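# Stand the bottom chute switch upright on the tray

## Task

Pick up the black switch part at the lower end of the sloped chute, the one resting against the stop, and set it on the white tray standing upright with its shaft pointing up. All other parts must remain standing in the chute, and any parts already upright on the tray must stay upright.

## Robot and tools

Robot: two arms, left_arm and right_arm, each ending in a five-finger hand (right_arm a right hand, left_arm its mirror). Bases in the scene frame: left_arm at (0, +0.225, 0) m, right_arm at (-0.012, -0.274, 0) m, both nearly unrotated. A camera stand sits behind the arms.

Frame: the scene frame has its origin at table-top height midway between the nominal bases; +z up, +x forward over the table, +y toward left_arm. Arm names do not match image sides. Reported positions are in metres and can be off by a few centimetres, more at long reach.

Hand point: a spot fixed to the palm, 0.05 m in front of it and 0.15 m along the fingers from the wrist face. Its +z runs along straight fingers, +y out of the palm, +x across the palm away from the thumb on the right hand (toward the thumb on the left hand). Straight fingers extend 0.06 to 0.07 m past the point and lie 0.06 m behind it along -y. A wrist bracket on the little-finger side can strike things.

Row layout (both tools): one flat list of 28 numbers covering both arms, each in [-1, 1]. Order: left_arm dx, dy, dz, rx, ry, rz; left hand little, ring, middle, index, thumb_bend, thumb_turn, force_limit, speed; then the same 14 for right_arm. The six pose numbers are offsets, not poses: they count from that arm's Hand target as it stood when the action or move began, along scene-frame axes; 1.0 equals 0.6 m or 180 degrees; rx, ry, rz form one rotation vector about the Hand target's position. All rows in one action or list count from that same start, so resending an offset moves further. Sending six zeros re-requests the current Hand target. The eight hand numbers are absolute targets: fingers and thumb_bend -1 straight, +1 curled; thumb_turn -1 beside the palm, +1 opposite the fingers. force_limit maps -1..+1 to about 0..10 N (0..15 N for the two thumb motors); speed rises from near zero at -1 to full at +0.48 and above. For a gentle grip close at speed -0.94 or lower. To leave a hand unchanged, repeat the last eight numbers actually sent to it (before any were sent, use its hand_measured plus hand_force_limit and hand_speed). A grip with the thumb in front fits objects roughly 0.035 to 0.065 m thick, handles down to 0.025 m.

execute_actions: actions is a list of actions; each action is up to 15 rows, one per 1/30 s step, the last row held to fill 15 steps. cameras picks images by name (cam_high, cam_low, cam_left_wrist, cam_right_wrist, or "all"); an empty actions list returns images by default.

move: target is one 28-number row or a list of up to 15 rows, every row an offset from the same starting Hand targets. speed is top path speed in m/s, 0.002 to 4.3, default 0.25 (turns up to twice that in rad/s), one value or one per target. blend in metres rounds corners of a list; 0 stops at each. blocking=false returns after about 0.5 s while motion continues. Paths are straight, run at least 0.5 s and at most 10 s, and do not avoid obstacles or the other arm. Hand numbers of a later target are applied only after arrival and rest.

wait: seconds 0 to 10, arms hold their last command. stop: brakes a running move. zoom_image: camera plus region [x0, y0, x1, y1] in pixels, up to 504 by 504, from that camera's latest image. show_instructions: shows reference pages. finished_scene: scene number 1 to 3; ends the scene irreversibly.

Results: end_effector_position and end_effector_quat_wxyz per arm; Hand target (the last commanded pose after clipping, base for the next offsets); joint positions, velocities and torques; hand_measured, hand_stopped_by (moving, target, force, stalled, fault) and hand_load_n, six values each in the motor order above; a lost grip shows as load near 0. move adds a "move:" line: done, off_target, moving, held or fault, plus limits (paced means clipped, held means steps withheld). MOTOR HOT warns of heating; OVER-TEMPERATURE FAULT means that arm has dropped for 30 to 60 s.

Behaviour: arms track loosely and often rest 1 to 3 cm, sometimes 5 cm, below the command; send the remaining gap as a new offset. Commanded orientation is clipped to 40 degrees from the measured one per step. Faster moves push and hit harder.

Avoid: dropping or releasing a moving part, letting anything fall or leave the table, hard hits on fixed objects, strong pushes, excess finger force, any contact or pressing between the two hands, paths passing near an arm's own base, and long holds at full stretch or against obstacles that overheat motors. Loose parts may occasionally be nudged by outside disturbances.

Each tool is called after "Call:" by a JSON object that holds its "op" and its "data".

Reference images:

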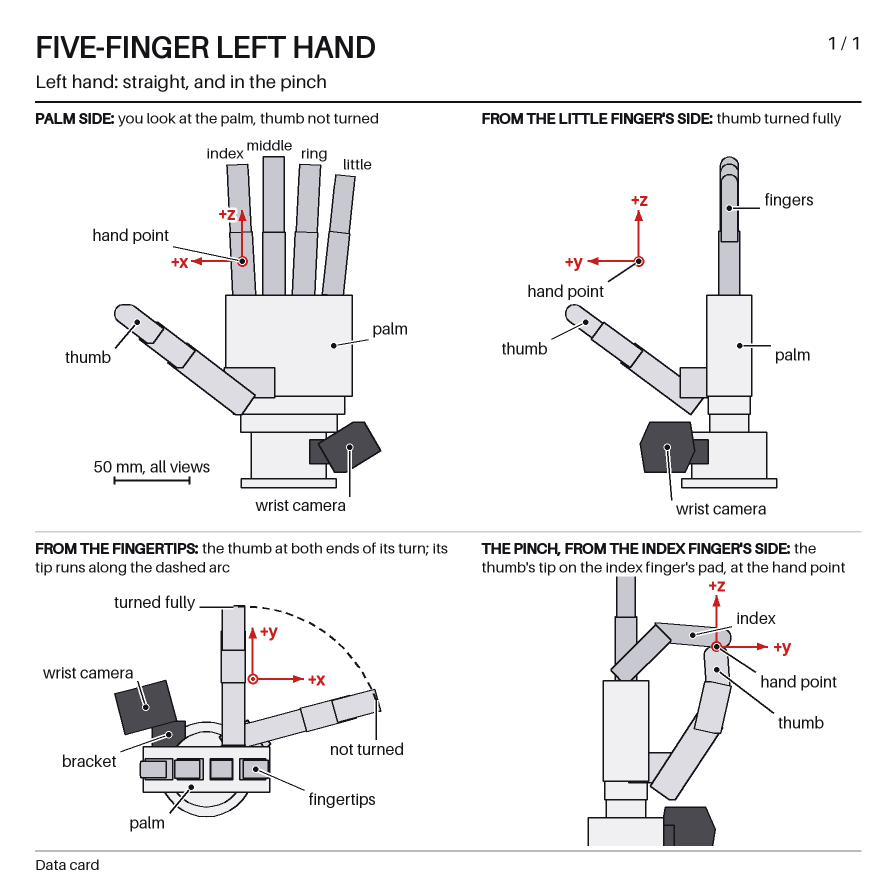

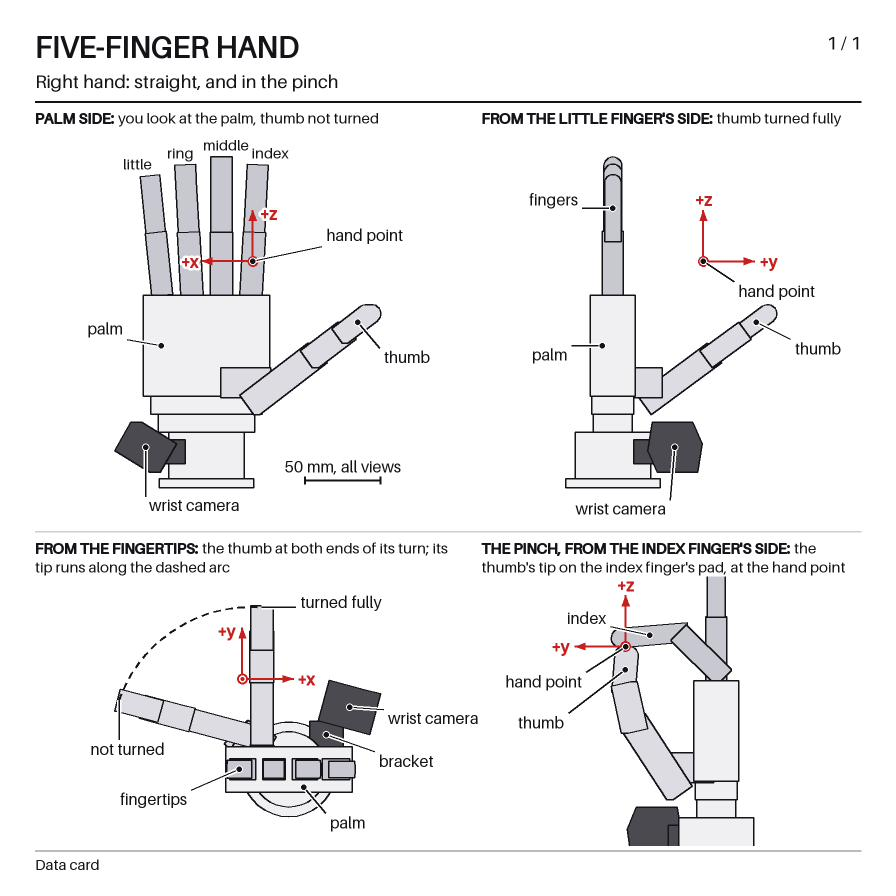

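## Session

Call:
{"op": "execute_actions", "data": {"actions": []}}

Call:
{"op": "zoom_image", "data": {"camera": "cam_low", "region": [200, 20, 600, 320]}}

Call:
{"op": "zoom_image", "data": {"camera": "cam_high", "region": [250, 150, 550, 370]}}

Scene clock: 0.00 s.
left_arm: end_effector_position=(+0.5481, +0.7715, +0.2951) hand_measured=(-1.000, -1.000, -1.000, -1.000, -1.000, -1.000) hand_load_n=(+0.0, +0.0, +0.0, +0.0, +0.0, +0.0) hand_stopped_by=(target, target, target, target, target, target) hand_force_limit=0.00 hand_speed=-0.80 end_effector_quat_wxyz=(-0.510, +0.674, -0.272, -0.461) | right_arm: end_effector_position=(+0.1351, -0.0878, +0.1709) hand_measured=(-1.000, -1.000, -1.000, -1.000, -1.000, -1.000) hand_load_n=(+0.0, +0.0, +0.0, +0.0, +0.0, +0.0) hand_stopped_by=(target, target, target, target, target, target) hand_force_limit=0.00 hand_speed=-0.80 end_effector_quat_wxyz=(-0.226, +0.958, -0.117, -0.130)
Joint positions: left_arm=[0.511 2.214 2.186 -0.278 -1.384 0.818] | right_arm=[0.578 1.04 0.871 -1.311 -0.521 -0.745]
Joint velocities: within noise
Joint torques (N m): no reading
Heat: left arm: hottest elbow 33 °C; right arm: hottest elbow 34 °C.
Hand target: left_arm +0.5521, +0.7738, +0.2947; -0.512, +0.674, -0.269, -0.458 | right_arm +0.1430, -0.0828, +0.1810; -0.236, +0.958, -0.113, -0.118
camera_calibration:
cam_left_wrist: T_world_to_cam=[[0.901276, 0.363846, 0.235197, -0.847189], [0.397011, -0.476264, -0.784574, 0.376139], [-0.173448, 0.800493, -0.573695, -0.238413], [0, 0, 0, 1]] pos_world=[0.572868, 0.678236, 0.357589]
cam_right_wrist: T_world_to_cam=[[-0.0302462, -0.859267, -0.510632, 0.0167073], [-0.773114, -0.303693, 0.556834, -0.0125206], [-0.633545, 0.411619, -0.655126, 0.345607], [0, 0, 0, 1]] pos_world=[0.209783, -0.131705, 0.24192]

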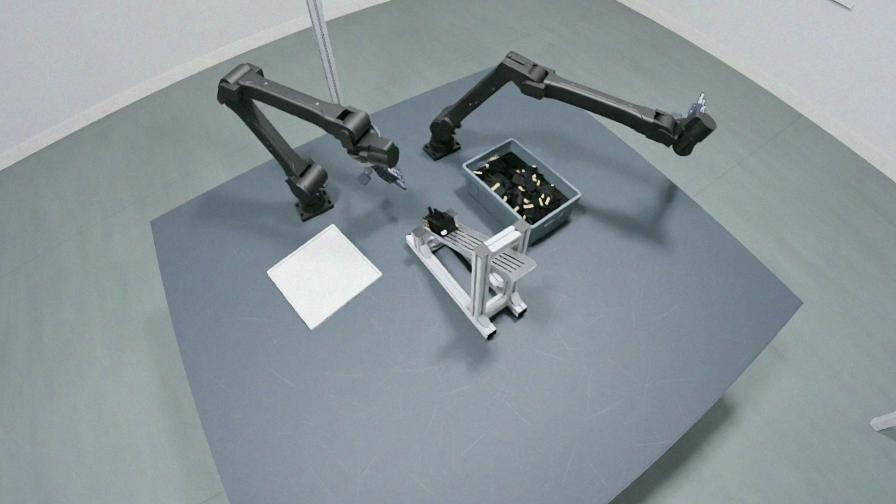

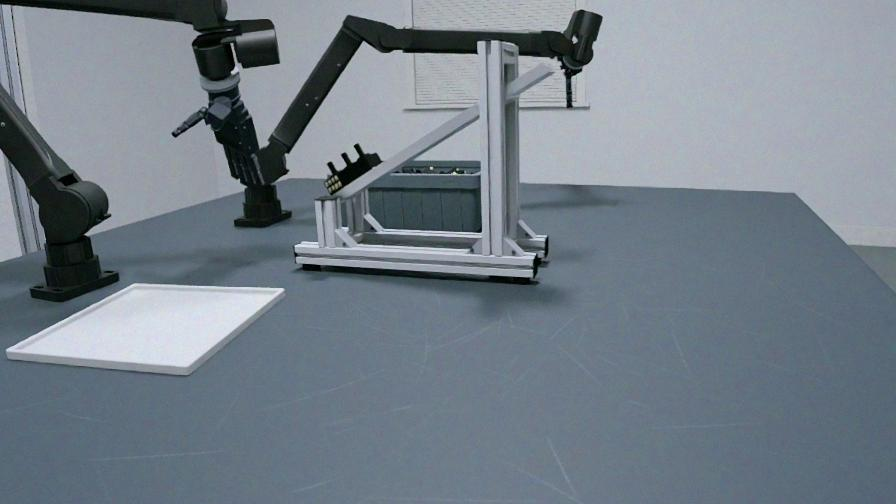

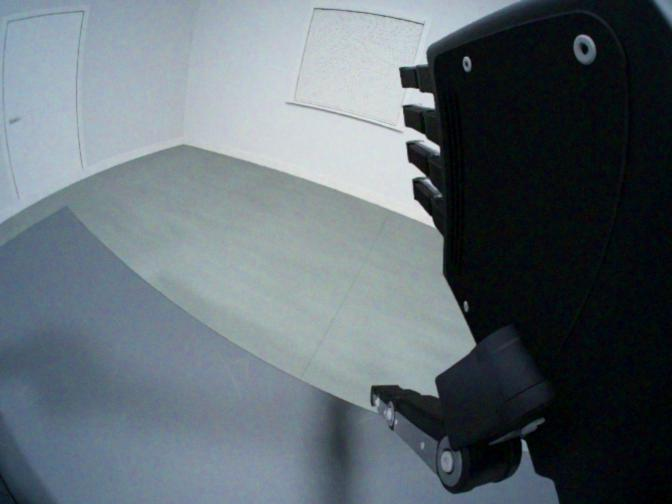

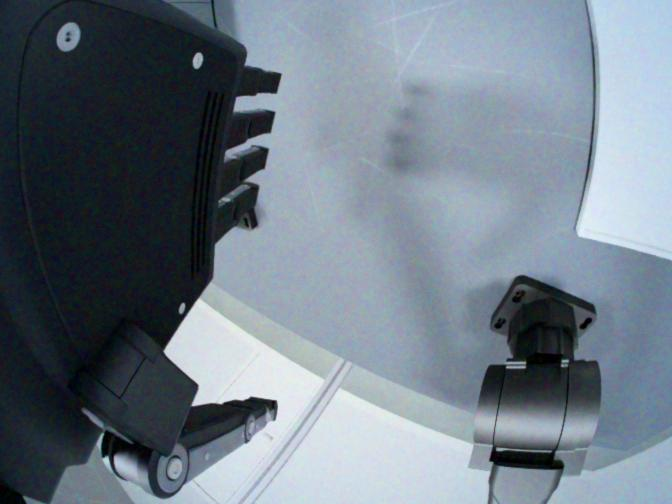

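Scaled by 1.260.

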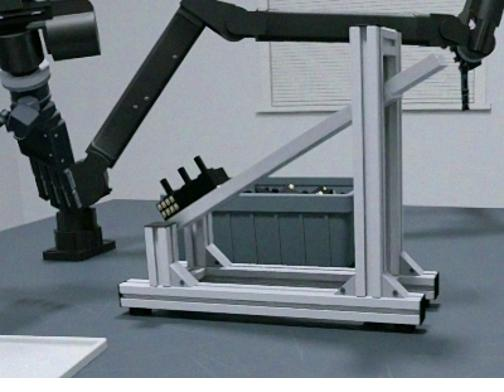

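Scaled by 1.680.

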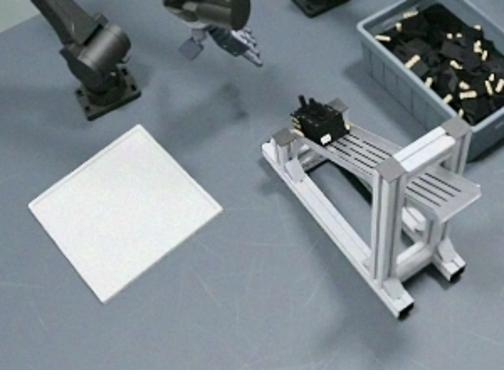

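Call:
{"op": "move", "data": {"target": [[0,0,0,0,0,0,-1,-1,-1,-1,-1,-1,0,-0.8,0.067,0,0.15,0.0877,-0.157,0.053,-1,-1,-1,-0.85,-1,0.76,0,0],[0,0,0,0,0,0,-1,-1,-1,-1,-1,-1,0,-0.8,0.278,0.088,0.115,0.1753,-0.3139,0.1063,-1,-1,-1,-0.85,-1,0.76,0,0]], "speed": 0.25, "blend": 0.03, "cameras": ["cam_high","cam_low","cam_right_wrist"]}}

Call:
{"op": "zoom_image", "data": {"camera": "cam_right_wrist", "region": [300, 50, 600, 350]}}

Scene clock: 32.40 s.
left_arm: end_effector_position=(+0.5481, +0.7715, +0.2951) hand_measured=(-1.000, -1.000, -1.000, -1.000, -1.000, -1.000) hand_load_n=(+0.0, +0.0, +0.0, +0.0, +0.0, +0.0) hand_stopped_by=(target, target, target, target, target, target) hand_force_limit=0.00 hand_speed=-0.80 end_effector_quat_wxyz=(-0.510, +0.674, -0.272, -0.461) | right_arm: end_effector_position=(+0.3018, -0.0283, +0.2491) hand_measured=(-1.000, -1.000, -1.000, -0.850, -1.000, +0.760) hand_load_n=(+0.0, +0.0, +0.0, +0.0, +0.0, +0.5) hand_stopped_by=(target, target, target, target, target, target) hand_force_limit=0.00 hand_speed=0.00 end_effector_quat_wxyz=(-0.481, +0.812, +0.194, +0.269)
Joint positions: left_arm=[0.511 2.214 2.186 -0.278 -1.384 0.818] | right_arm=[0.409 0.882 0.781 -0.505 -0.809 -1.209]
Joint torques (N m): left_arm=[-0.73 -25.47 11.3 1.7 -0.36 -0.02] | right_arm=[-0.26 -1.14 9.26 2.13 -0.65 -0.13]
Heat: left arm: hottest elbow 39 °C; right arm: hottest elbow 39 °C.
Hand target: left_arm +0.5521, +0.7738, +0.2947; -0.512, +0.674, -0.269, -0.458 | right_arm +0.3097, -0.0301, +0.2499; -0.479, +0.808, +0.197, +0.280
Off the commanded pose: left_arm 0.005 m, 1 deg | right_arm 0.008 m, 1 deg.
move: done
camera_calibration:
cam_right_wrist: T_world_to_cam=[[0.773449, -0.387541, -0.501586, -0.118659], [-0.62712, -0.582937, -0.516628, 0.306248], [-0.092178, 0.71414, -0.693907, 0.332752], [0, 0, 0, 1]] pos_world=[0.314503, -0.105094, 0.329598]
Images, in order (width x height): cam_high 896x504, cam_low 896x504, cam_right_wrist 672x504.

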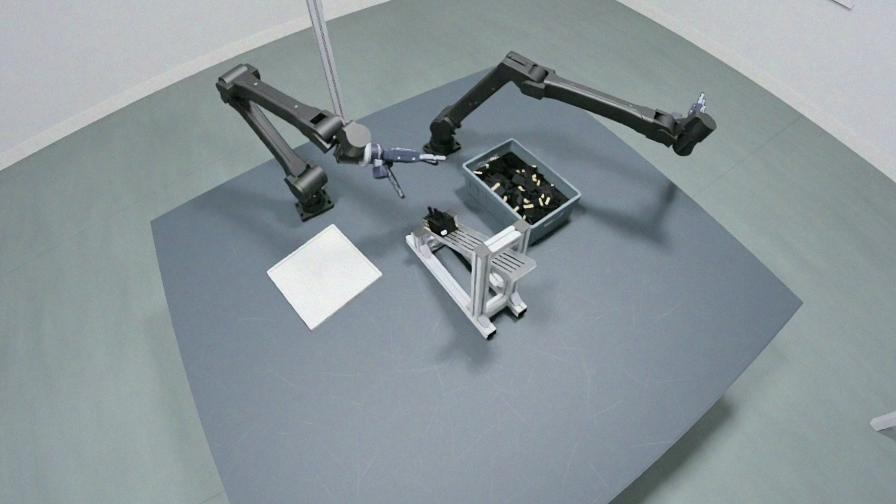

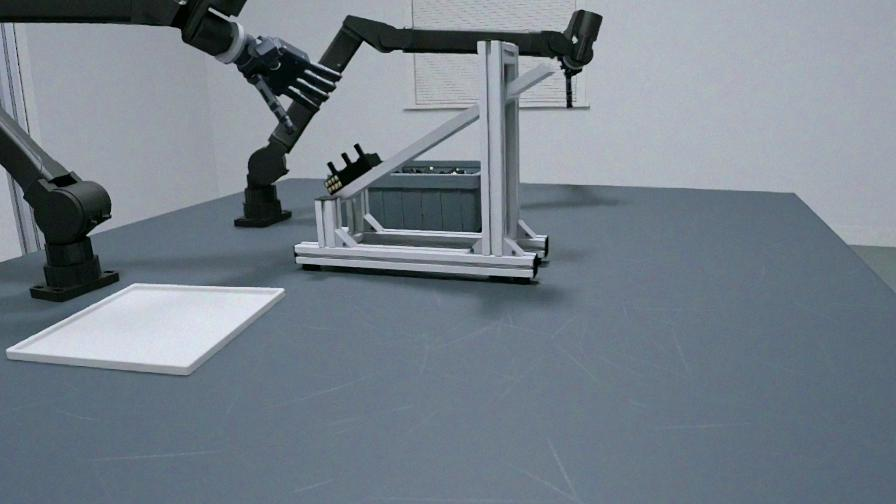

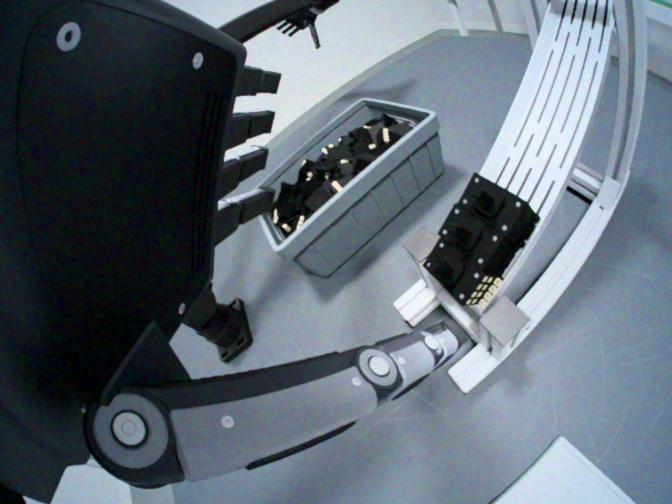

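Scaled by 1.680 from the camera's 672x504 image, which has a finer 960x720 frame.

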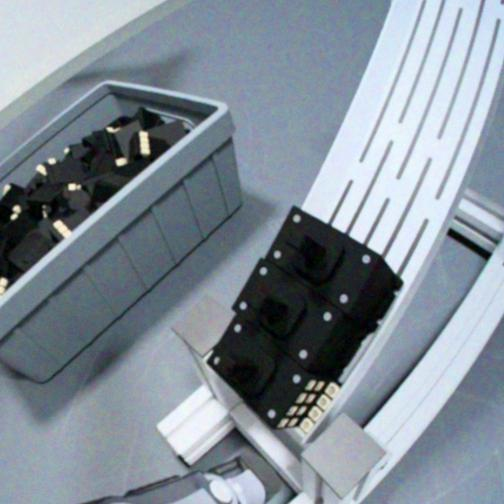

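Call:
{"op": "move", "data": {"target": [0,0,0,0,0,0,-1,-1,-1,-1,-1,-1,0,-0.8,0.0555,0.005,-0.105,0,0,0,-1,-1,-1,-0.85,-0.75,0.76,0,0], "speed": 0.15, "cameras": ["cam_low","cam_right_wrist"]}}

Call:
{"op": "zoom_image", "data": {"camera": "cam_right_wrist", "region": [300, 100, 550, 350]}}

Call:
{"op": "zoom_image", "data": {"camera": "cam_low", "region": [290, 100, 410, 220]}}

Scene clock: 48.57 s.
left_arm: end_effector_position=(+0.5481, +0.7715, +0.2951) hand_measured=(-1.000, -1.000, -1.000, -1.000, -1.000, -1.000) hand_load_n=(+0.0, +0.5, +0.0, +0.0, +0.0, +0.5) hand_stopped_by=(target, target, target, target, target, target) hand_force_limit=0.00 hand_speed=-0.80 end_effector_quat_wxyz=(-0.510, +0.674, -0.272, -0.461) | right_arm: end_effector_position=(+0.3351, -0.0247, +0.1833) hand_measured=(-1.000, -1.000, -1.000, -0.850, -0.750, +0.760) hand_load_n=(+0.0, +0.0, +0.0, +0.0, +0.0, +0.0) hand_stopped_by=(target, target, target, target, target, target) hand_force_limit=0.00 hand_speed=0.00 end_effector_quat_wxyz=(-0.480, +0.813, +0.192, +0.266)
Joint positions: left_arm=[0.511 2.214 2.186 -0.278 -1.384 0.818] | right_arm=[0.379 1.038 0.698 -0.292 -0.834 -1.235]
Joint torques (N m): left_arm=[-0.73 -24.76 11.1 1.76 -0.32 -0.04] | right_arm=[-1.44 -2.49 8.76 2.36 -0.61 -0.11]
Heat: left arm: hottest elbow 40 °C; right arm: hottest elbow 39 °C.
Hand target: left_arm +0.5521, +0.7738, +0.2947; -0.512, +0.674, -0.269, -0.458 | right_arm +0.3431, -0.0271, +0.1870; -0.479, +0.808, +0.197, +0.281
Off the commanded pose: left_arm 0.005 m, 1 deg | right_arm 0.009 m, 2 deg.
move: done
camera_calibration:
cam_right_wrist: T_world_to_cam=[[0.770211, -0.388572, -0.505753, -0.174233], [-0.63041, -0.584098, -0.511286, 0.295388], [-0.0967376, 0.712629, -0.694839, 0.289253], [0, 0, 0, 1]] pos_world=[0.348393, -0.101297, 0.263893]
Images, in order (width x height): cam_low 896x504, cam_right_wrist 672x504.

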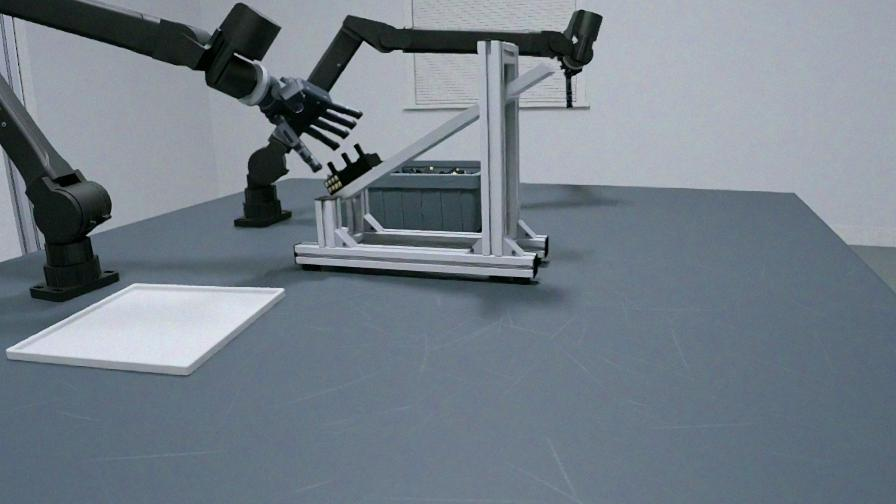

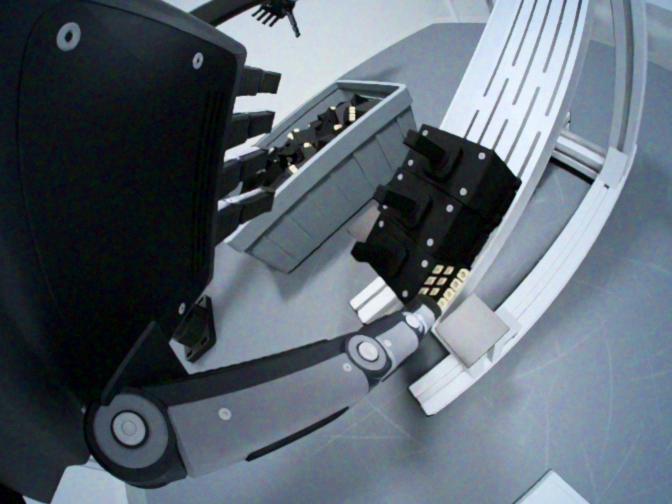

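Scaled by 2.016 from the camera's 672x504 image, which has a finer 960x720 frame.

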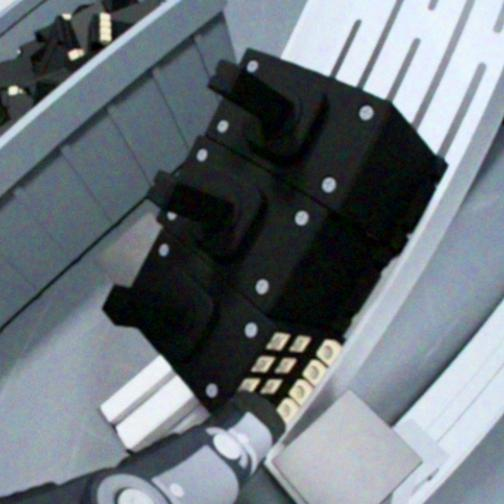

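Scaled by 4.200.

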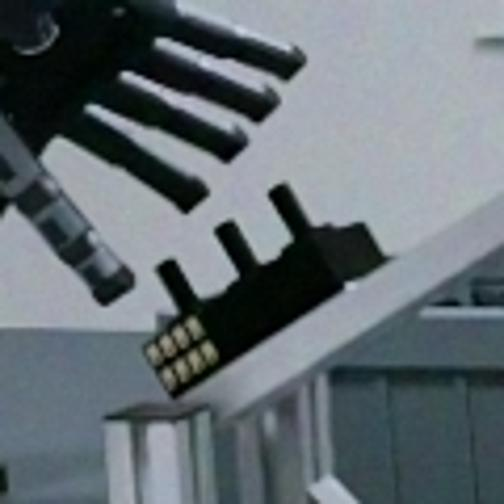

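Call:
{"op": "move", "data": {"target": [0,0,0,0,0,0,-1,-1,-1,-1,-1,-1,0,-0.8,0.0423,0.0,-0.065,0,0,0,-1,-1,-1,-0.85,-0.68,0.76,0,0], "speed": 0.08, "cameras": ["cam_low","cam_right_wrist"]}}

Call:
{"op": "zoom_image", "data": {"camera": "cam_right_wrist", "region": [300, 100, 550, 350]}}

Call:
{"op": "zoom_image", "data": {"camera": "cam_low", "region": [290, 100, 410, 220]}}

Scene clock: 61.27 s.
left_arm: end_effector_position=(+0.5481, +0.7715, +0.2951) hand_measured=(-1.000, -1.000, -1.000, -1.000, -1.000, -1.000) hand_load_n=(+0.0, +0.0, +0.0, +0.0, +0.0, +0.0) hand_stopped_by=(target, target, target, target, target, target) hand_force_limit=0.00 hand_speed=-0.80 end_effector_quat_wxyz=(-0.510, +0.674, -0.272, -0.461) | right_arm: end_effector_position=(+0.3612, -0.0236, +0.1482) hand_measured=(-1.000, -1.000, -1.000, -0.850, -0.680, +0.760) hand_load_n=(+0.0, +0.0, -0.5, +0.0, +0.0, +0.0) hand_stopped_by=(target, target, target, target, target, target) hand_force_limit=0.00 hand_speed=0.00 end_effector_quat_wxyz=(-0.481, +0.811, +0.194, +0.270)
Joint positions: left_arm=[0.511 2.214 2.186 -0.278 -1.384 0.818] | right_arm=[0.354 1.162 0.682 -0.159 -0.855 -1.257]
Joint torques (N m): left_arm=[-1.03 -25 11.15 1.69 -0.37 0.01] | right_arm=[-0.79 -2.96 8.18 2.24 -0.72 -0.08]
Heat: left arm: hottest elbow 41 °C; right arm: hottest elbow 38 °C.
Hand target: left_arm +0.5521, +0.7738, +0.2947; -0.512, +0.674, -0.269, -0.458 | right_arm +0.3684, -0.0272, +0.1480; -0.479, +0.808, +0.197, +0.281
Off the commanded pose: left_arm 0.005 m, 1 deg | right_arm 0.008 m, 1 deg.
move: done
camera_calibration:
cam_right_wrist: T_world_to_cam=[[0.774478, -0.386196, -0.501036, -0.213765], [-0.625877, -0.58296, -0.518108, 0.293984], [-0.0919933, 0.71485, -0.6932, 0.264696], [0, 0, 0, 1]] pos_world=[0.373905, -0.100392, 0.228699]
Images, in order (width x height): cam_low 896x504, cam_right_wrist 672x504.

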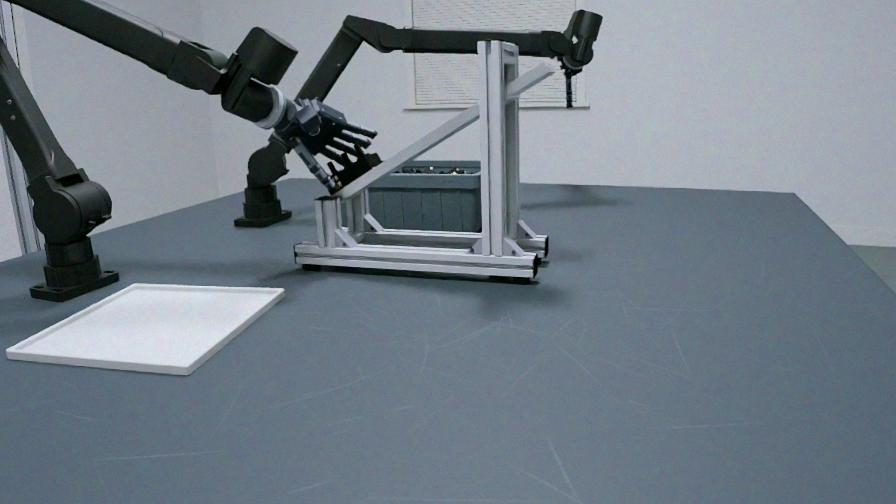

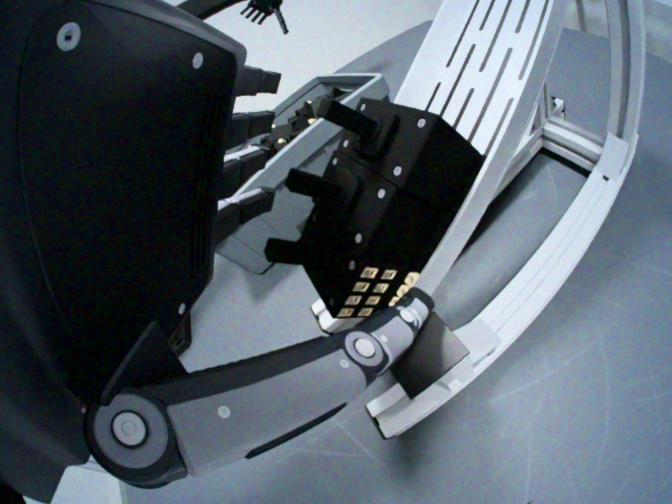

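Scaled by 2.016 from the camera's 672x504 image, which has a finer 960x720 frame.

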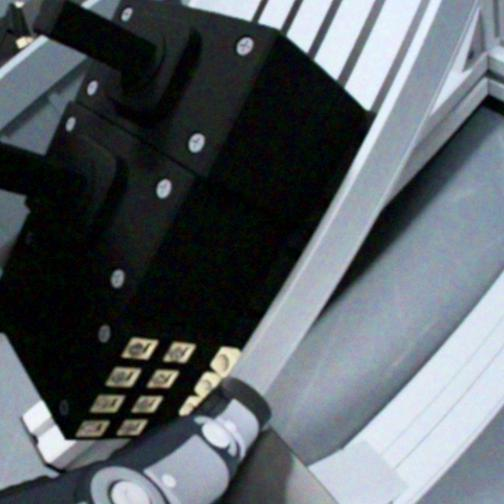

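Scaled by 4.200.

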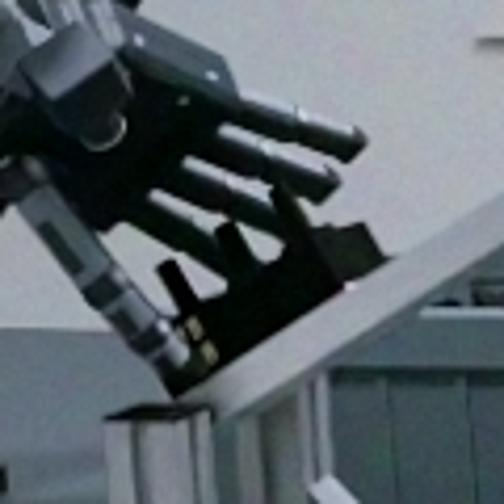

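Call:
{"op": "move", "data": {"target": [0,0,0,0,0,0,-1,-1,-1,-1,-1,-1,0,-0.8,0.015,0.006,0.038,0,0,0,-1,-1,-1,-0.85,-0.68,0.76,0,0], "speed": 0.08}}

Scene clock: 65.07 s.
left_arm: end_effector_position=(+0.5481, +0.7715, +0.2951) hand_measured=(-1.000, -1.000, -1.000, -1.000, -1.000, -1.000) hand_load_n=(+0.0, +0.0, +0.5, +0.0, +0.0, +0.0) hand_stopped_by=(target, target, target, target, target, target) hand_force_limit=0.00 hand_speed=-0.80 end_effector_quat_wxyz=(-0.510, +0.674, -0.272, -0.461) | right_arm: end_effector_position=(+0.3555, -0.0256, +0.1430) hand_measured=(-1.000, -1.000, -1.000, -0.850, -0.680, +0.760) hand_load_n=(+0.0, -0.5, +0.0, +0.0, +0.0, +0.0) hand_stopped_by=(target, target, target, target, target, target) hand_force_limit=0.00 hand_speed=0.00 end_effector_quat_wxyz=(-0.480, +0.818, +0.188, +0.256)
Joint positions: left_arm=[0.511 2.214 2.186 -0.278 -1.384 0.818] | right_arm=[0.354 1.162 0.682 -0.192 -0.855 -1.258]
Joint torques (N m): left_arm=[-1.2 -25 11.19 1.8 -0.33 -0.01] | right_arm=[-0.91 -3.14 12.64 0.84 -0.69 -0.08]
Heat: left arm: hottest elbow 41 °C; right arm: hottest elbow 38 °C.
Hand target: left_arm +0.5521, +0.7738, +0.2947; -0.512, +0.674, -0.269, -0.458 | right_arm +0.3774, -0.0236, +0.1708; -0.479, +0.808, +0.197, +0.281
Off the commanded pose: left_arm 0.005 m, 1 deg | right_arm 0.035 m, 3 deg.
move: off_target (right_arm)

Call:
{"op": "move", "data": {"target": [0,0,0,0,0,0,-1,-1,-1,-1,-1,-1,0,-0.8,0.012,0.003,0.012,0,0,0,-1,-1,-1,-0.85,-0.68,0.76,0,0], "speed": 0.08}}

Scene clock: 69.10 s.
left_arm: end_effector_position=(+0.5481, +0.7715, +0.2951) hand_measured=(-1.000, -1.000, -1.000, -1.000, -1.000, -1.000) hand_load_n=(+0.0, +0.0, +0.0, +0.0, +0.0, -0.5) hand_stopped_by=(target, target, target, target, target, target) hand_force_limit=0.00 hand_speed=-0.80 end_effector_quat_wxyz=(-0.510, +0.674, -0.272, -0.461) | right_arm: end_effector_position=(+0.3618, -0.0235, +0.1540) hand_measured=(-1.000, -1.000, -1.000, -0.850, -0.680, +0.760) hand_load_n=(+0.0, +0.0, +0.0, +0.0, +0.0, +0.0) hand_stopped_by=(target, target, target, target, target, target) hand_force_limit=0.00 hand_speed=0.00 end_effector_quat_wxyz=(-0.480, +0.816, +0.190, +0.260)
Joint positions: left_arm=[0.511 2.214 2.186 -0.278 -1.384 0.818] | right_arm=[0.353 1.162 0.709 -0.21 -0.855 -1.258]
Joint torques (N m): left_arm=[0.15 -24.76 11.44 1.68 -0.36 0.04] | right_arm=[-1.08 -3.25 13.31 0.95 -0.69 -0.12]
Heat: left arm: hottest elbow 42 °C; right arm: hottest elbow 39 °C.
Hand target: left_arm +0.5521, +0.7738, +0.2947; -0.512, +0.674, -0.269, -0.458 | right_arm +0.3846, -0.0216, +0.1781; -0.479, +0.808, +0.197, +0.280
Off the commanded pose: left_arm 0.005 m, 1 deg | right_arm 0.033 m, 3 deg.
move: off_target (right_arm)

Call:
{"op": "move", "data": {"target": [0,0,0,0,0,0,-1,-1,-1,-1,-1,-1,0,-0.8,-0.001,0.0,-0.0135,0,0,0,-1,-1,-1,-0.85,-0.68,0.76,0,0], "speed": 0.08}}

Scene clock: 73.07 s.
left_arm: end_effector_position=(+0.5481, +0.7715, +0.2951) hand_measured=(-1.000, -1.000, -1.000, -1.000, -1.000, -1.000) hand_load_n=(+0.0, +0.0, +0.0, +0.0, +0.0, +0.0) hand_stopped_by=(target, target, target, target, target, target) hand_force_limit=0.00 hand_speed=-0.80 end_effector_quat_wxyz=(-0.510, +0.674, -0.272, -0.461) | right_arm: end_effector_position=(+0.3620, -0.0236, +0.1507) hand_measured=(-1.000, -1.000, -1.000, -0.850, -0.680, +0.760) hand_load_n=(+0.0, +0.0, +0.0, +0.0, +0.0, +0.0) hand_stopped_by=(target, target, target, target, target, target) hand_force_limit=0.00 hand_speed=0.00 end_effector_quat_wxyz=(-0.480, +0.818, +0.188, +0.257)
Joint positions: left_arm=[0.511 2.214 2.186 -0.278 -1.384 0.818] | right_arm=[0.353 1.17 0.709 -0.21 -0.855 -1.258]
Joint torques (N m): left_arm=[-0.85 -25 11.11 1.74 -0.37 -0.02] | right_arm=[-0.09 -3.14 11.56 1.52 -0.65 -0.11]
Heat: left arm: hottest elbow 42 °C; right arm: hottest elbow 39 °C.
Hand target: left_arm +0.5521, +0.7738, +0.2947; -0.512, +0.674, -0.269, -0.458 | right_arm +0.3840, -0.0217, +0.1699; -0.479, +0.808, +0.197, +0.280
Off the commanded pose: left_arm 0.005 m, 1 deg | right_arm 0.029 m, 3 deg.
move: off_target (right_arm)

Call:
{"op": "move", "data": {"target": [0,0,0,0,0,0,-1,-1,-1,-1,-1,-1,0,-0.8,0,0.0,-0.0117,0,0,0,-1,-1,-1,-0.85,-0.68,0.76,0,0], "speed": 0.08}}

Scene clock: 76.80 s.
left_arm: end_effector_position=(+0.5481, +0.7715, +0.2951) hand_measured=(-1.000, -1.000, -1.000, -1.000, -1.000, -1.000) hand_load_n=(+0.0, +0.0, +0.0, +0.0, -0.5, +0.0) hand_stopped_by=(target, target, target, target, target, target) hand_force_limit=0.00 hand_speed=-0.80 end_effector_quat_wxyz=(-0.510, +0.674, -0.272, -0.461) | right_arm: end_effector_position=(+0.3644, -0.0228, +0.1483) hand_measured=(-1.000, -1.000, -1.000, -0.850, -0.680, +0.760) hand_load_n=(+0.0, -0.5, +0.0, +0.0, +0.0, +0.0) hand_stopped_by=(target, target, target, target, target, target) hand_force_limit=0.00 hand_speed=0.00 end_effector_quat_wxyz=(-0.480, +0.817, +0.189, +0.258)
Joint positions: left_arm=[0.511 2.214 2.186 -0.278 -1.384 0.818] | right_arm=[0.353 1.181 0.709 -0.198 -0.855 -1.258]
Joint torques (N m): left_arm=[-1.08 -24.94 11.54 1.77 -0.37 -0.04] | right_arm=[-0.56 -3.14 10.89 2.19 -0.66 -0.13]
Heat: left arm: hottest elbow 42 °C; right arm: hottest elbow 39 °C.
Hand target: left_arm +0.5521, +0.7738, +0.2947; -0.512, +0.674, -0.269, -0.458 | right_arm +0.3841, -0.0217, +0.1628; -0.479, +0.808, +0.197, +0.280
Off the commanded pose: left_arm 0.005 m, 1 deg | right_arm 0.024 m, 3 deg.
move: off_target (right_arm)

Call:
{"op": "move", "data": {"target": [[0,0,0,0,0,0,-1,-1,-1,-1,-1,-1,0,-0.8,-0.0075,0.0,-0.0033,0,0,0,-1,-1,-1,-0.85,-0.68,0.76,0,0],[0,0,0,0,0,0,-1,-1,-1,-1,-1,-1,0,-0.8,-0.0075,0.0,-0.0033,0,0,0,-1,-1,-1,0.1,0.0,0.76,-0.5,-0.85]], "speed": 0.08, "cameras": ["cam_low","cam_right_wrist"]}}

Call:
{"op": "zoom_image", "data": {"camera": "cam_right_wrist", "region": [220, 150, 520, 450]}}

Call:
{"op": "zoom_image", "data": {"camera": "cam_low", "region": [290, 100, 410, 220]}}

Scene clock: 83.10 s.
left_arm: end_effector_position=(+0.5481, +0.7715, +0.2951) hand_measured=(-1.000, -1.000, -1.000, -1.000, -1.000, -1.000) hand_load_n=(+0.5, +0.0, +0.0, +0.0, +0.0, +0.0) hand_stopped_by=(target, target, target, target, target, target) hand_force_limit=0.00 hand_speed=-0.80 end_effector_quat_wxyz=(-0.510, +0.674, -0.272, -0.461) | right_arm: end_effector_position=(+0.3662, -0.0226, +0.1493) hand_measured=(-1.000, -1.000, -1.000, -0.338, -0.412, +0.760) hand_load_n=(+0.0, +0.0, +0.0, +4.0, +4.0, +0.0) hand_stopped_by=(target, target, target, force, force, target) hand_force_limit=-0.50 hand_speed=-0.85 end_effector_quat_wxyz=(-0.479, +0.816, +0.190, +0.262)
Joint positions: left_arm=[0.511 2.214 2.186 -0.278 -1.384 0.818] | right_arm=[0.353 1.181 0.709 -0.19 -0.853 -1.258]
Joint torques (N m): left_arm=[-0.56 -25.76 11.22 1.81 -0.34 -0.01] | right_arm=[-0.62 -2.96 9.91 2.07 -0.62 -0.07]
Heat: left arm: hottest elbow 42 °C; right arm: hottest elbow 39 °C.
Hand target: left_arm +0.5521, +0.7738, +0.2947; -0.512, +0.674, -0.269, -0.458 | right_arm +0.3795, -0.0216, +0.1609; -0.479, +0.808, +0.197, +0.280
Off the commanded pose: left_arm 0.005 m, 1 deg | right_arm 0.018 m, 2 deg.
move: off_target (right_arm); target 2's new numbers were sent with right_arm's hand 0.018 m and 3 deg from that target
camera_calibration:
cam_right_wrist: T_world_to_cam=[[0.763951, -0.392199, -0.512404, -0.211265], [-0.636892, -0.585877, -0.501116, 0.299707], [-0.103668, 0.709174, -0.69737, 0.270087], [0, 0, 0, 1]] pos_world=[0.380277, -0.0988057, 0.230285]
Images, in order (width x height): cam_low 896x504, cam_right_wrist 672x504.

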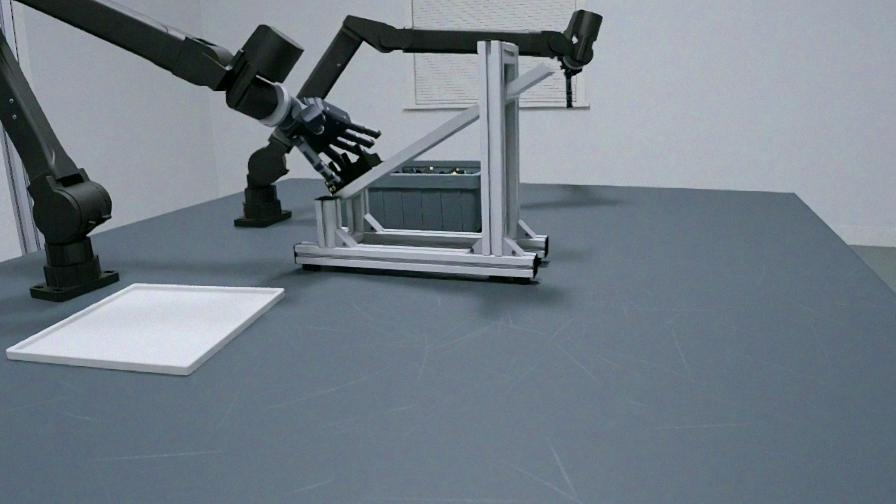

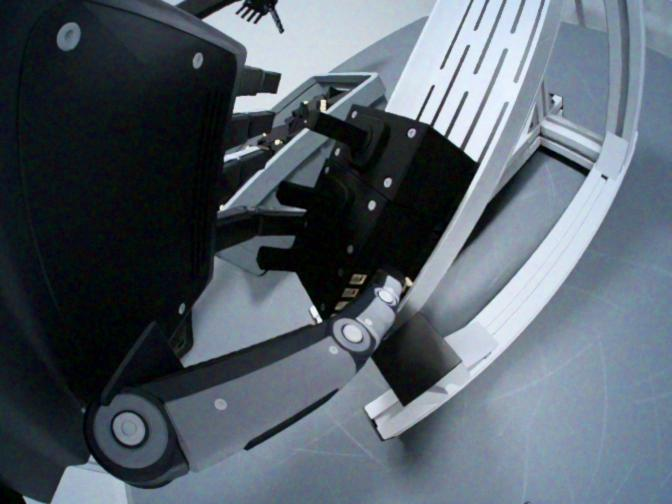

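Scaled by 1.680 from the camera's 672x504 image, which has a finer 960x720 frame.

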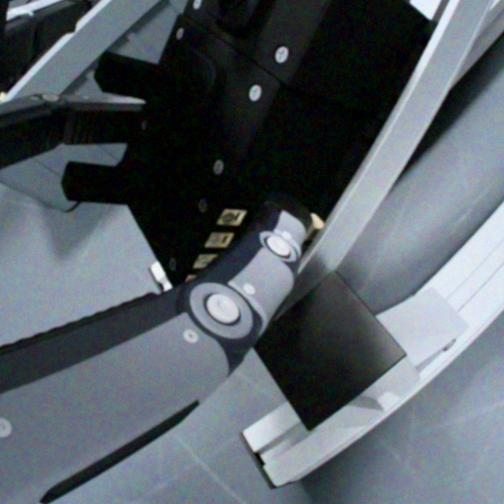

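Scaled by 4.200.

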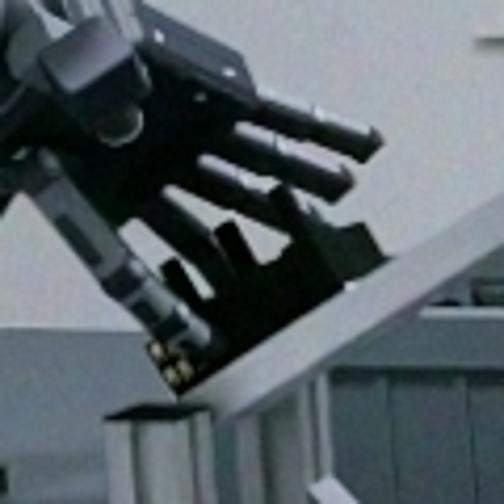

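Call:
{"op": "move", "data": {"target": [[0,0,0,0,0,0,-1,-1,-1,-1,-1,-1,0,-0.8,0,0.0,0,0,0,0,-1,-1,-1,-0.7,-0.68,0.76,0,0],[0,0,0,0,0,0,-1,-1,-1,-1,-1,-1,0,-0.8,-0.017,0.002,0.017,0,0,0,-1,-1,-1,-0.7,-0.68,0.76,0,0]], "speed": 0.08}}

Scene clock: 101.80 s.
left_arm: end_effector_position=(+0.5481, +0.7715, +0.2951) hand_measured=(-1.000, -1.000, -1.000, -1.000, -1.000, -1.000) hand_load_n=(+0.0, +0.0, +0.0, +0.0, +0.0, +0.0) hand_stopped_by=(target, target, target, target, target, target) hand_force_limit=0.00 hand_speed=-0.80 end_effector_quat_wxyz=(-0.510, +0.674, -0.272, -0.461) | right_arm: end_effector_position=(+0.3669, -0.0238, +0.1568) hand_measured=(-1.000, -1.000, -1.000, -0.700, -0.680, +0.760) hand_load_n=(+0.0, +0.0, +0.0, +0.0, +0.0, +0.0) hand_stopped_by=(target, target, target, target, target, target) hand_force_limit=0.00 hand_speed=0.00 end_effector_quat_wxyz=(-0.477, +0.814, +0.192, +0.271)
Joint positions: left_arm=[0.511 2.214 2.186 -0.278 -1.384 0.818] | right_arm=[0.353 1.162 0.709 -0.19 -0.845 -1.258]
Joint torques (N m): left_arm=[-1.26 -25.47 11.45 1.81 -0.37 -0.01] | right_arm=[1.49 -4.37 9.61 1.09 -0.49 0.1]
Heat: left arm: hottest elbow 43 °C; right arm: hottest elbow 39 °C.
Hand target: left_arm +0.5521, +0.7738, +0.2947; -0.512, +0.674, -0.269, -0.458 | right_arm +0.3693, -0.0205, +0.1711; -0.479, +0.808, +0.197, +0.280
Off the commanded pose: left_arm 0.005 m, 1 deg | right_arm 0.015 m, 1 deg.
move: off_target (right_arm)

Call:
{"op": "move", "data": {"target": [[0,0,0,0,0,0,-1,-1,-1,-1,-1,-1,0,-0.8,-0.035,-0.011,0.025,0,0,0,-1,-1,-1,-0.8,-0.68,0.76,0,0],[0,0,0,0,0,0,-1,-1,-1,-1,-1,-1,0,-0.8,-0.004,-0.011,-0.041,0,0,0,-1,-1,-1,-0.8,-0.68,0.76,0,0]], "speed": 0.08}}

Scene clock: 108.23 s.
left_arm: end_effector_position=(+0.5481, +0.7715, +0.2951) hand_measured=(-1.000, -1.000, -1.000, -1.000, -1.000, -1.000) hand_load_n=(+0.0, +0.0, +0.5, +0.0, +0.0, +0.0) hand_stopped_by=(target, target, target, target, target, target) hand_force_limit=0.00 hand_speed=-0.80 end_effector_quat_wxyz=(-0.510, +0.674, -0.272, -0.461) | right_arm: end_effector_position=(+0.3600, -0.0245, +0.1460) hand_measured=(-1.000, -1.000, -1.000, -0.800, -0.680, +0.760) hand_load_n=(+0.0, +0.0, +0.0, +0.0, +0.0, +0.5) hand_stopped_by=(target, target, target, target, target, target) hand_force_limit=0.00 hand_speed=0.00 end_effector_quat_wxyz=(-0.481, +0.812, +0.194, +0.270)
Joint positions: left_arm=[0.511 2.214 2.186 -0.278 -1.384 0.818] | right_arm=[0.353 1.161 0.675 -0.154 -0.854 -1.258]
Joint torques (N m): left_arm=[-0.44 -24.94 11.19 1.69 -0.34 0.01] | right_arm=[-0.32 -3.43 8.36 2.21 -0.62 -0.08]
Heat: left arm: hottest elbow 43 °C; right arm: hottest elbow 40 °C.
Hand target: left_arm +0.5521, +0.7738, +0.2947; -0.512, +0.674, -0.269, -0.458 | right_arm +0.3668, -0.0271, +0.1465; -0.479, +0.808, +0.197, +0.280
Off the commanded pose: left_arm 0.005 m, 1 deg | right_arm 0.007 m, 1 deg.
move: done

Call:
{"op": "move", "data": {"target": [0,0,0,0,0,0,-1,-1,-1,-1,-1,-1,0,-0.8,0,0,0,0,0,0,-1,-1,-1,0.1,0.0,0.76,-0.5,-0.85], "speed": 0.08, "cameras": ["cam_low","cam_right_wrist"]}}

Call:
{"op": "zoom_image", "data": {"camera": "cam_right_wrist", "region": [220, 150, 520, 450]}}

Call:
{"op": "zoom_image", "data": {"camera": "cam_low", "region": [290, 100, 410, 220]}}

Scene clock: 114.47 s.
left_arm: end_effector_position=(+0.5481, +0.7715, +0.2951) hand_measured=(-1.000, -1.000, -1.000, -1.000, -1.000, -1.000) hand_load_n=(+0.0, +0.0, +0.0, +0.0, +0.0, +0.0) hand_stopped_by=(target, target, target, target, target, target) hand_force_limit=0.00 hand_speed=-0.80 end_effector_quat_wxyz=(-0.510, +0.674, -0.272, -0.461) | right_arm: end_effector_position=(+0.3603, -0.0243, +0.1464) hand_measured=(-1.000, -1.000, -1.000, -0.316, -0.434, +0.760) hand_load_n=(-0.5, +0.0, +0.0, +5.0, +5.0, +0.0) hand_stopped_by=(target, target, target, force, force, target) hand_force_limit=-0.50 hand_speed=-0.85 end_effector_quat_wxyz=(-0.481, +0.811, +0.195, +0.271)
Joint positions: left_arm=[0.511 2.214 2.186 -0.278 -1.384 0.818] | right_arm=[0.353 1.161 0.675 -0.153 -0.855 -1.259]
Joint torques (N m): left_arm=[-0.56 -25.35 11.3 1.63 -0.35 -0.01] | right_arm=[0.26 -3.31 8.34 2.09 -0.61 -0.16]
Heat: left arm: hottest elbow 43 °C; right arm: hottest elbow 40 °C.
Hand target: left_arm +0.5521, +0.7738, +0.2947; -0.512, +0.674, -0.269, -0.458 | right_arm +0.3669, -0.0271, +0.1465; -0.479, +0.808, +0.197, +0.280
Off the commanded pose: left_arm 0.005 m, 1 deg | right_arm 0.007 m, 1 deg.
move: done
camera_calibration:
cam_right_wrist: T_world_to_cam=[[0.77533, -0.38672, -0.499311, -0.214889], [-0.625095, -0.582698, -0.519344, 0.291915], [-0.0901065, 0.71478, -0.69352, 0.263282], [0, 0, 0, 1]] pos_world=[0.372808, -0.101192, 0.2269]
Images, in order (width x height): cam_low 896x504, cam_right_wrist 672x504.

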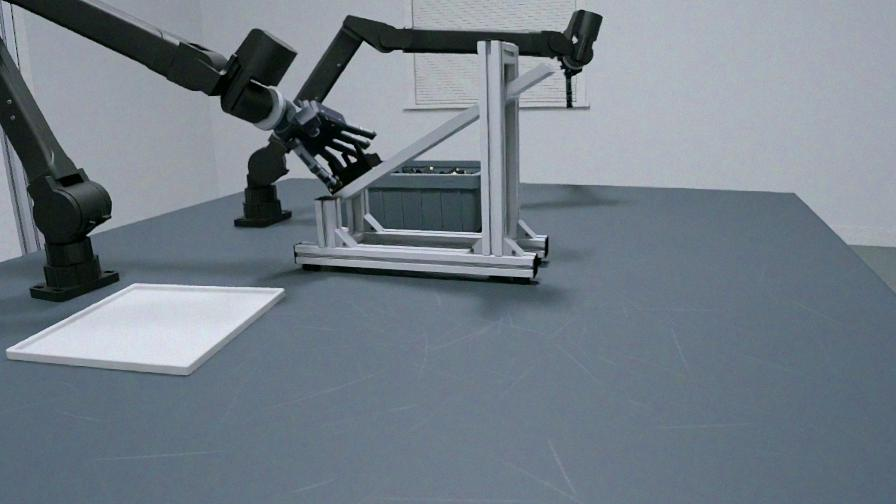

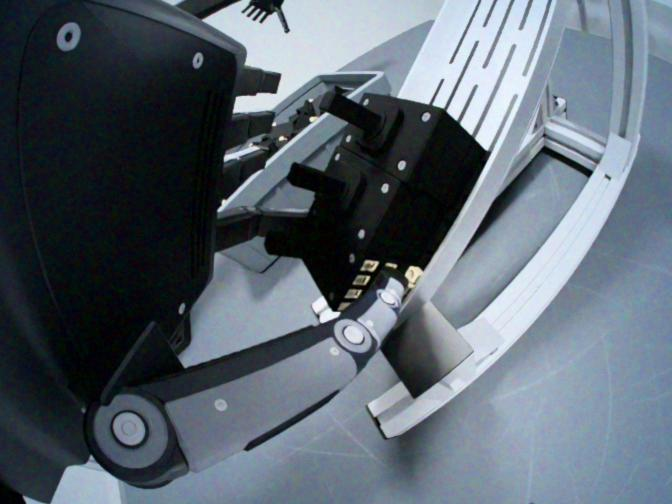

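Scaled by 1.680 from the camera's 672x504 image, which has a finer 960x720 frame.

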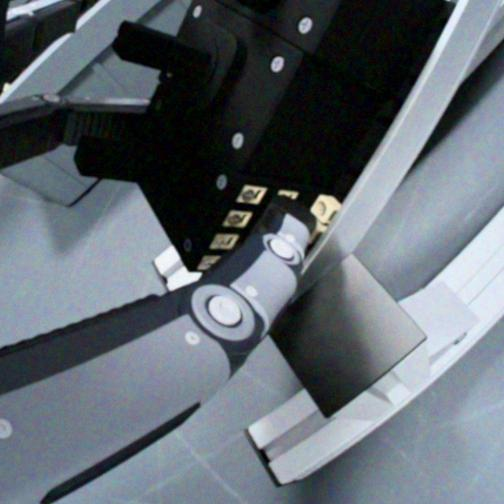

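Scaled by 4.200.

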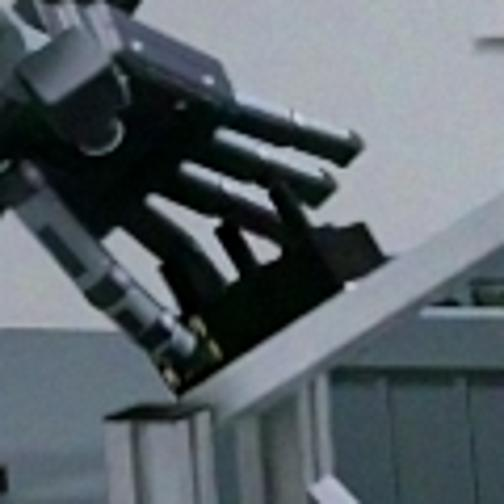

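Call:
{"op": "move", "data": {"target": [[0,0,0,0,0,0,-1,-1,-1,-1,-1,-1,0,-0.8,0,0,0,0,0,0,-1,-1,-1,0.3,0.2,0.76,0.45,-0.85],[0,0,0,0,0,0,-1,-1,-1,-1,-1,-1,0,-0.8,0.005,0.01,0.04,0,0,0,-1,-1,-1,0.3,0.2,0.76,0.45,-0.85]], "speed": 0.08}}

Scene clock: 119.83 s.
left_arm: end_effector_position=(+0.5481, +0.7715, +0.2951) hand_measured=(-1.000, -1.000, -1.000, -1.000, -1.000, -1.000) hand_load_n=(+0.0, +0.0, +0.0, +0.0, +0.0, +0.0) hand_stopped_by=(target, target, target, target, target, target) hand_force_limit=0.00 hand_speed=-0.80 end_effector_quat_wxyz=(-0.510, +0.674, -0.272, -0.461) | right_arm: end_effector_position=(+0.3598, -0.0259, +0.1461) hand_measured=(-1.000, -1.000, -1.000, -0.304, -0.420, +0.760) hand_load_n=(+0.0, +0.0, +0.0, +11.5, +10.5, -2.0) hand_stopped_by=(target, target, target, force, force, target) hand_force_limit=0.45 hand_speed=-0.85 end_effector_quat_wxyz=(-0.477, +0.815, +0.191, +0.267)
Joint positions: left_arm=[0.511 2.214 2.186 -0.278 -1.384 0.818] | right_arm=[0.353 1.159 0.68 -0.173 -0.847 -1.259]
Joint torques (N m): left_arm=[-0.67 -24.59 11.14 1.73 -0.32 -0.04] | right_arm=[1.2 -5.3 11.7 0.23 -0.56 0.11]
Heat: left arm: hottest elbow 43 °C; right arm: hottest elbow 40 °C.
Hand target: left_arm +0.5521, +0.7738, +0.2947; -0.512, +0.674, -0.269, -0.458 | right_arm +0.3699, -0.0211, +0.1705; -0.479, +0.808, +0.197, +0.280
Off the commanded pose: left_arm 0.005 m, 1 deg | right_arm 0.027 m, 2 deg.
move: off_target (right_arm)


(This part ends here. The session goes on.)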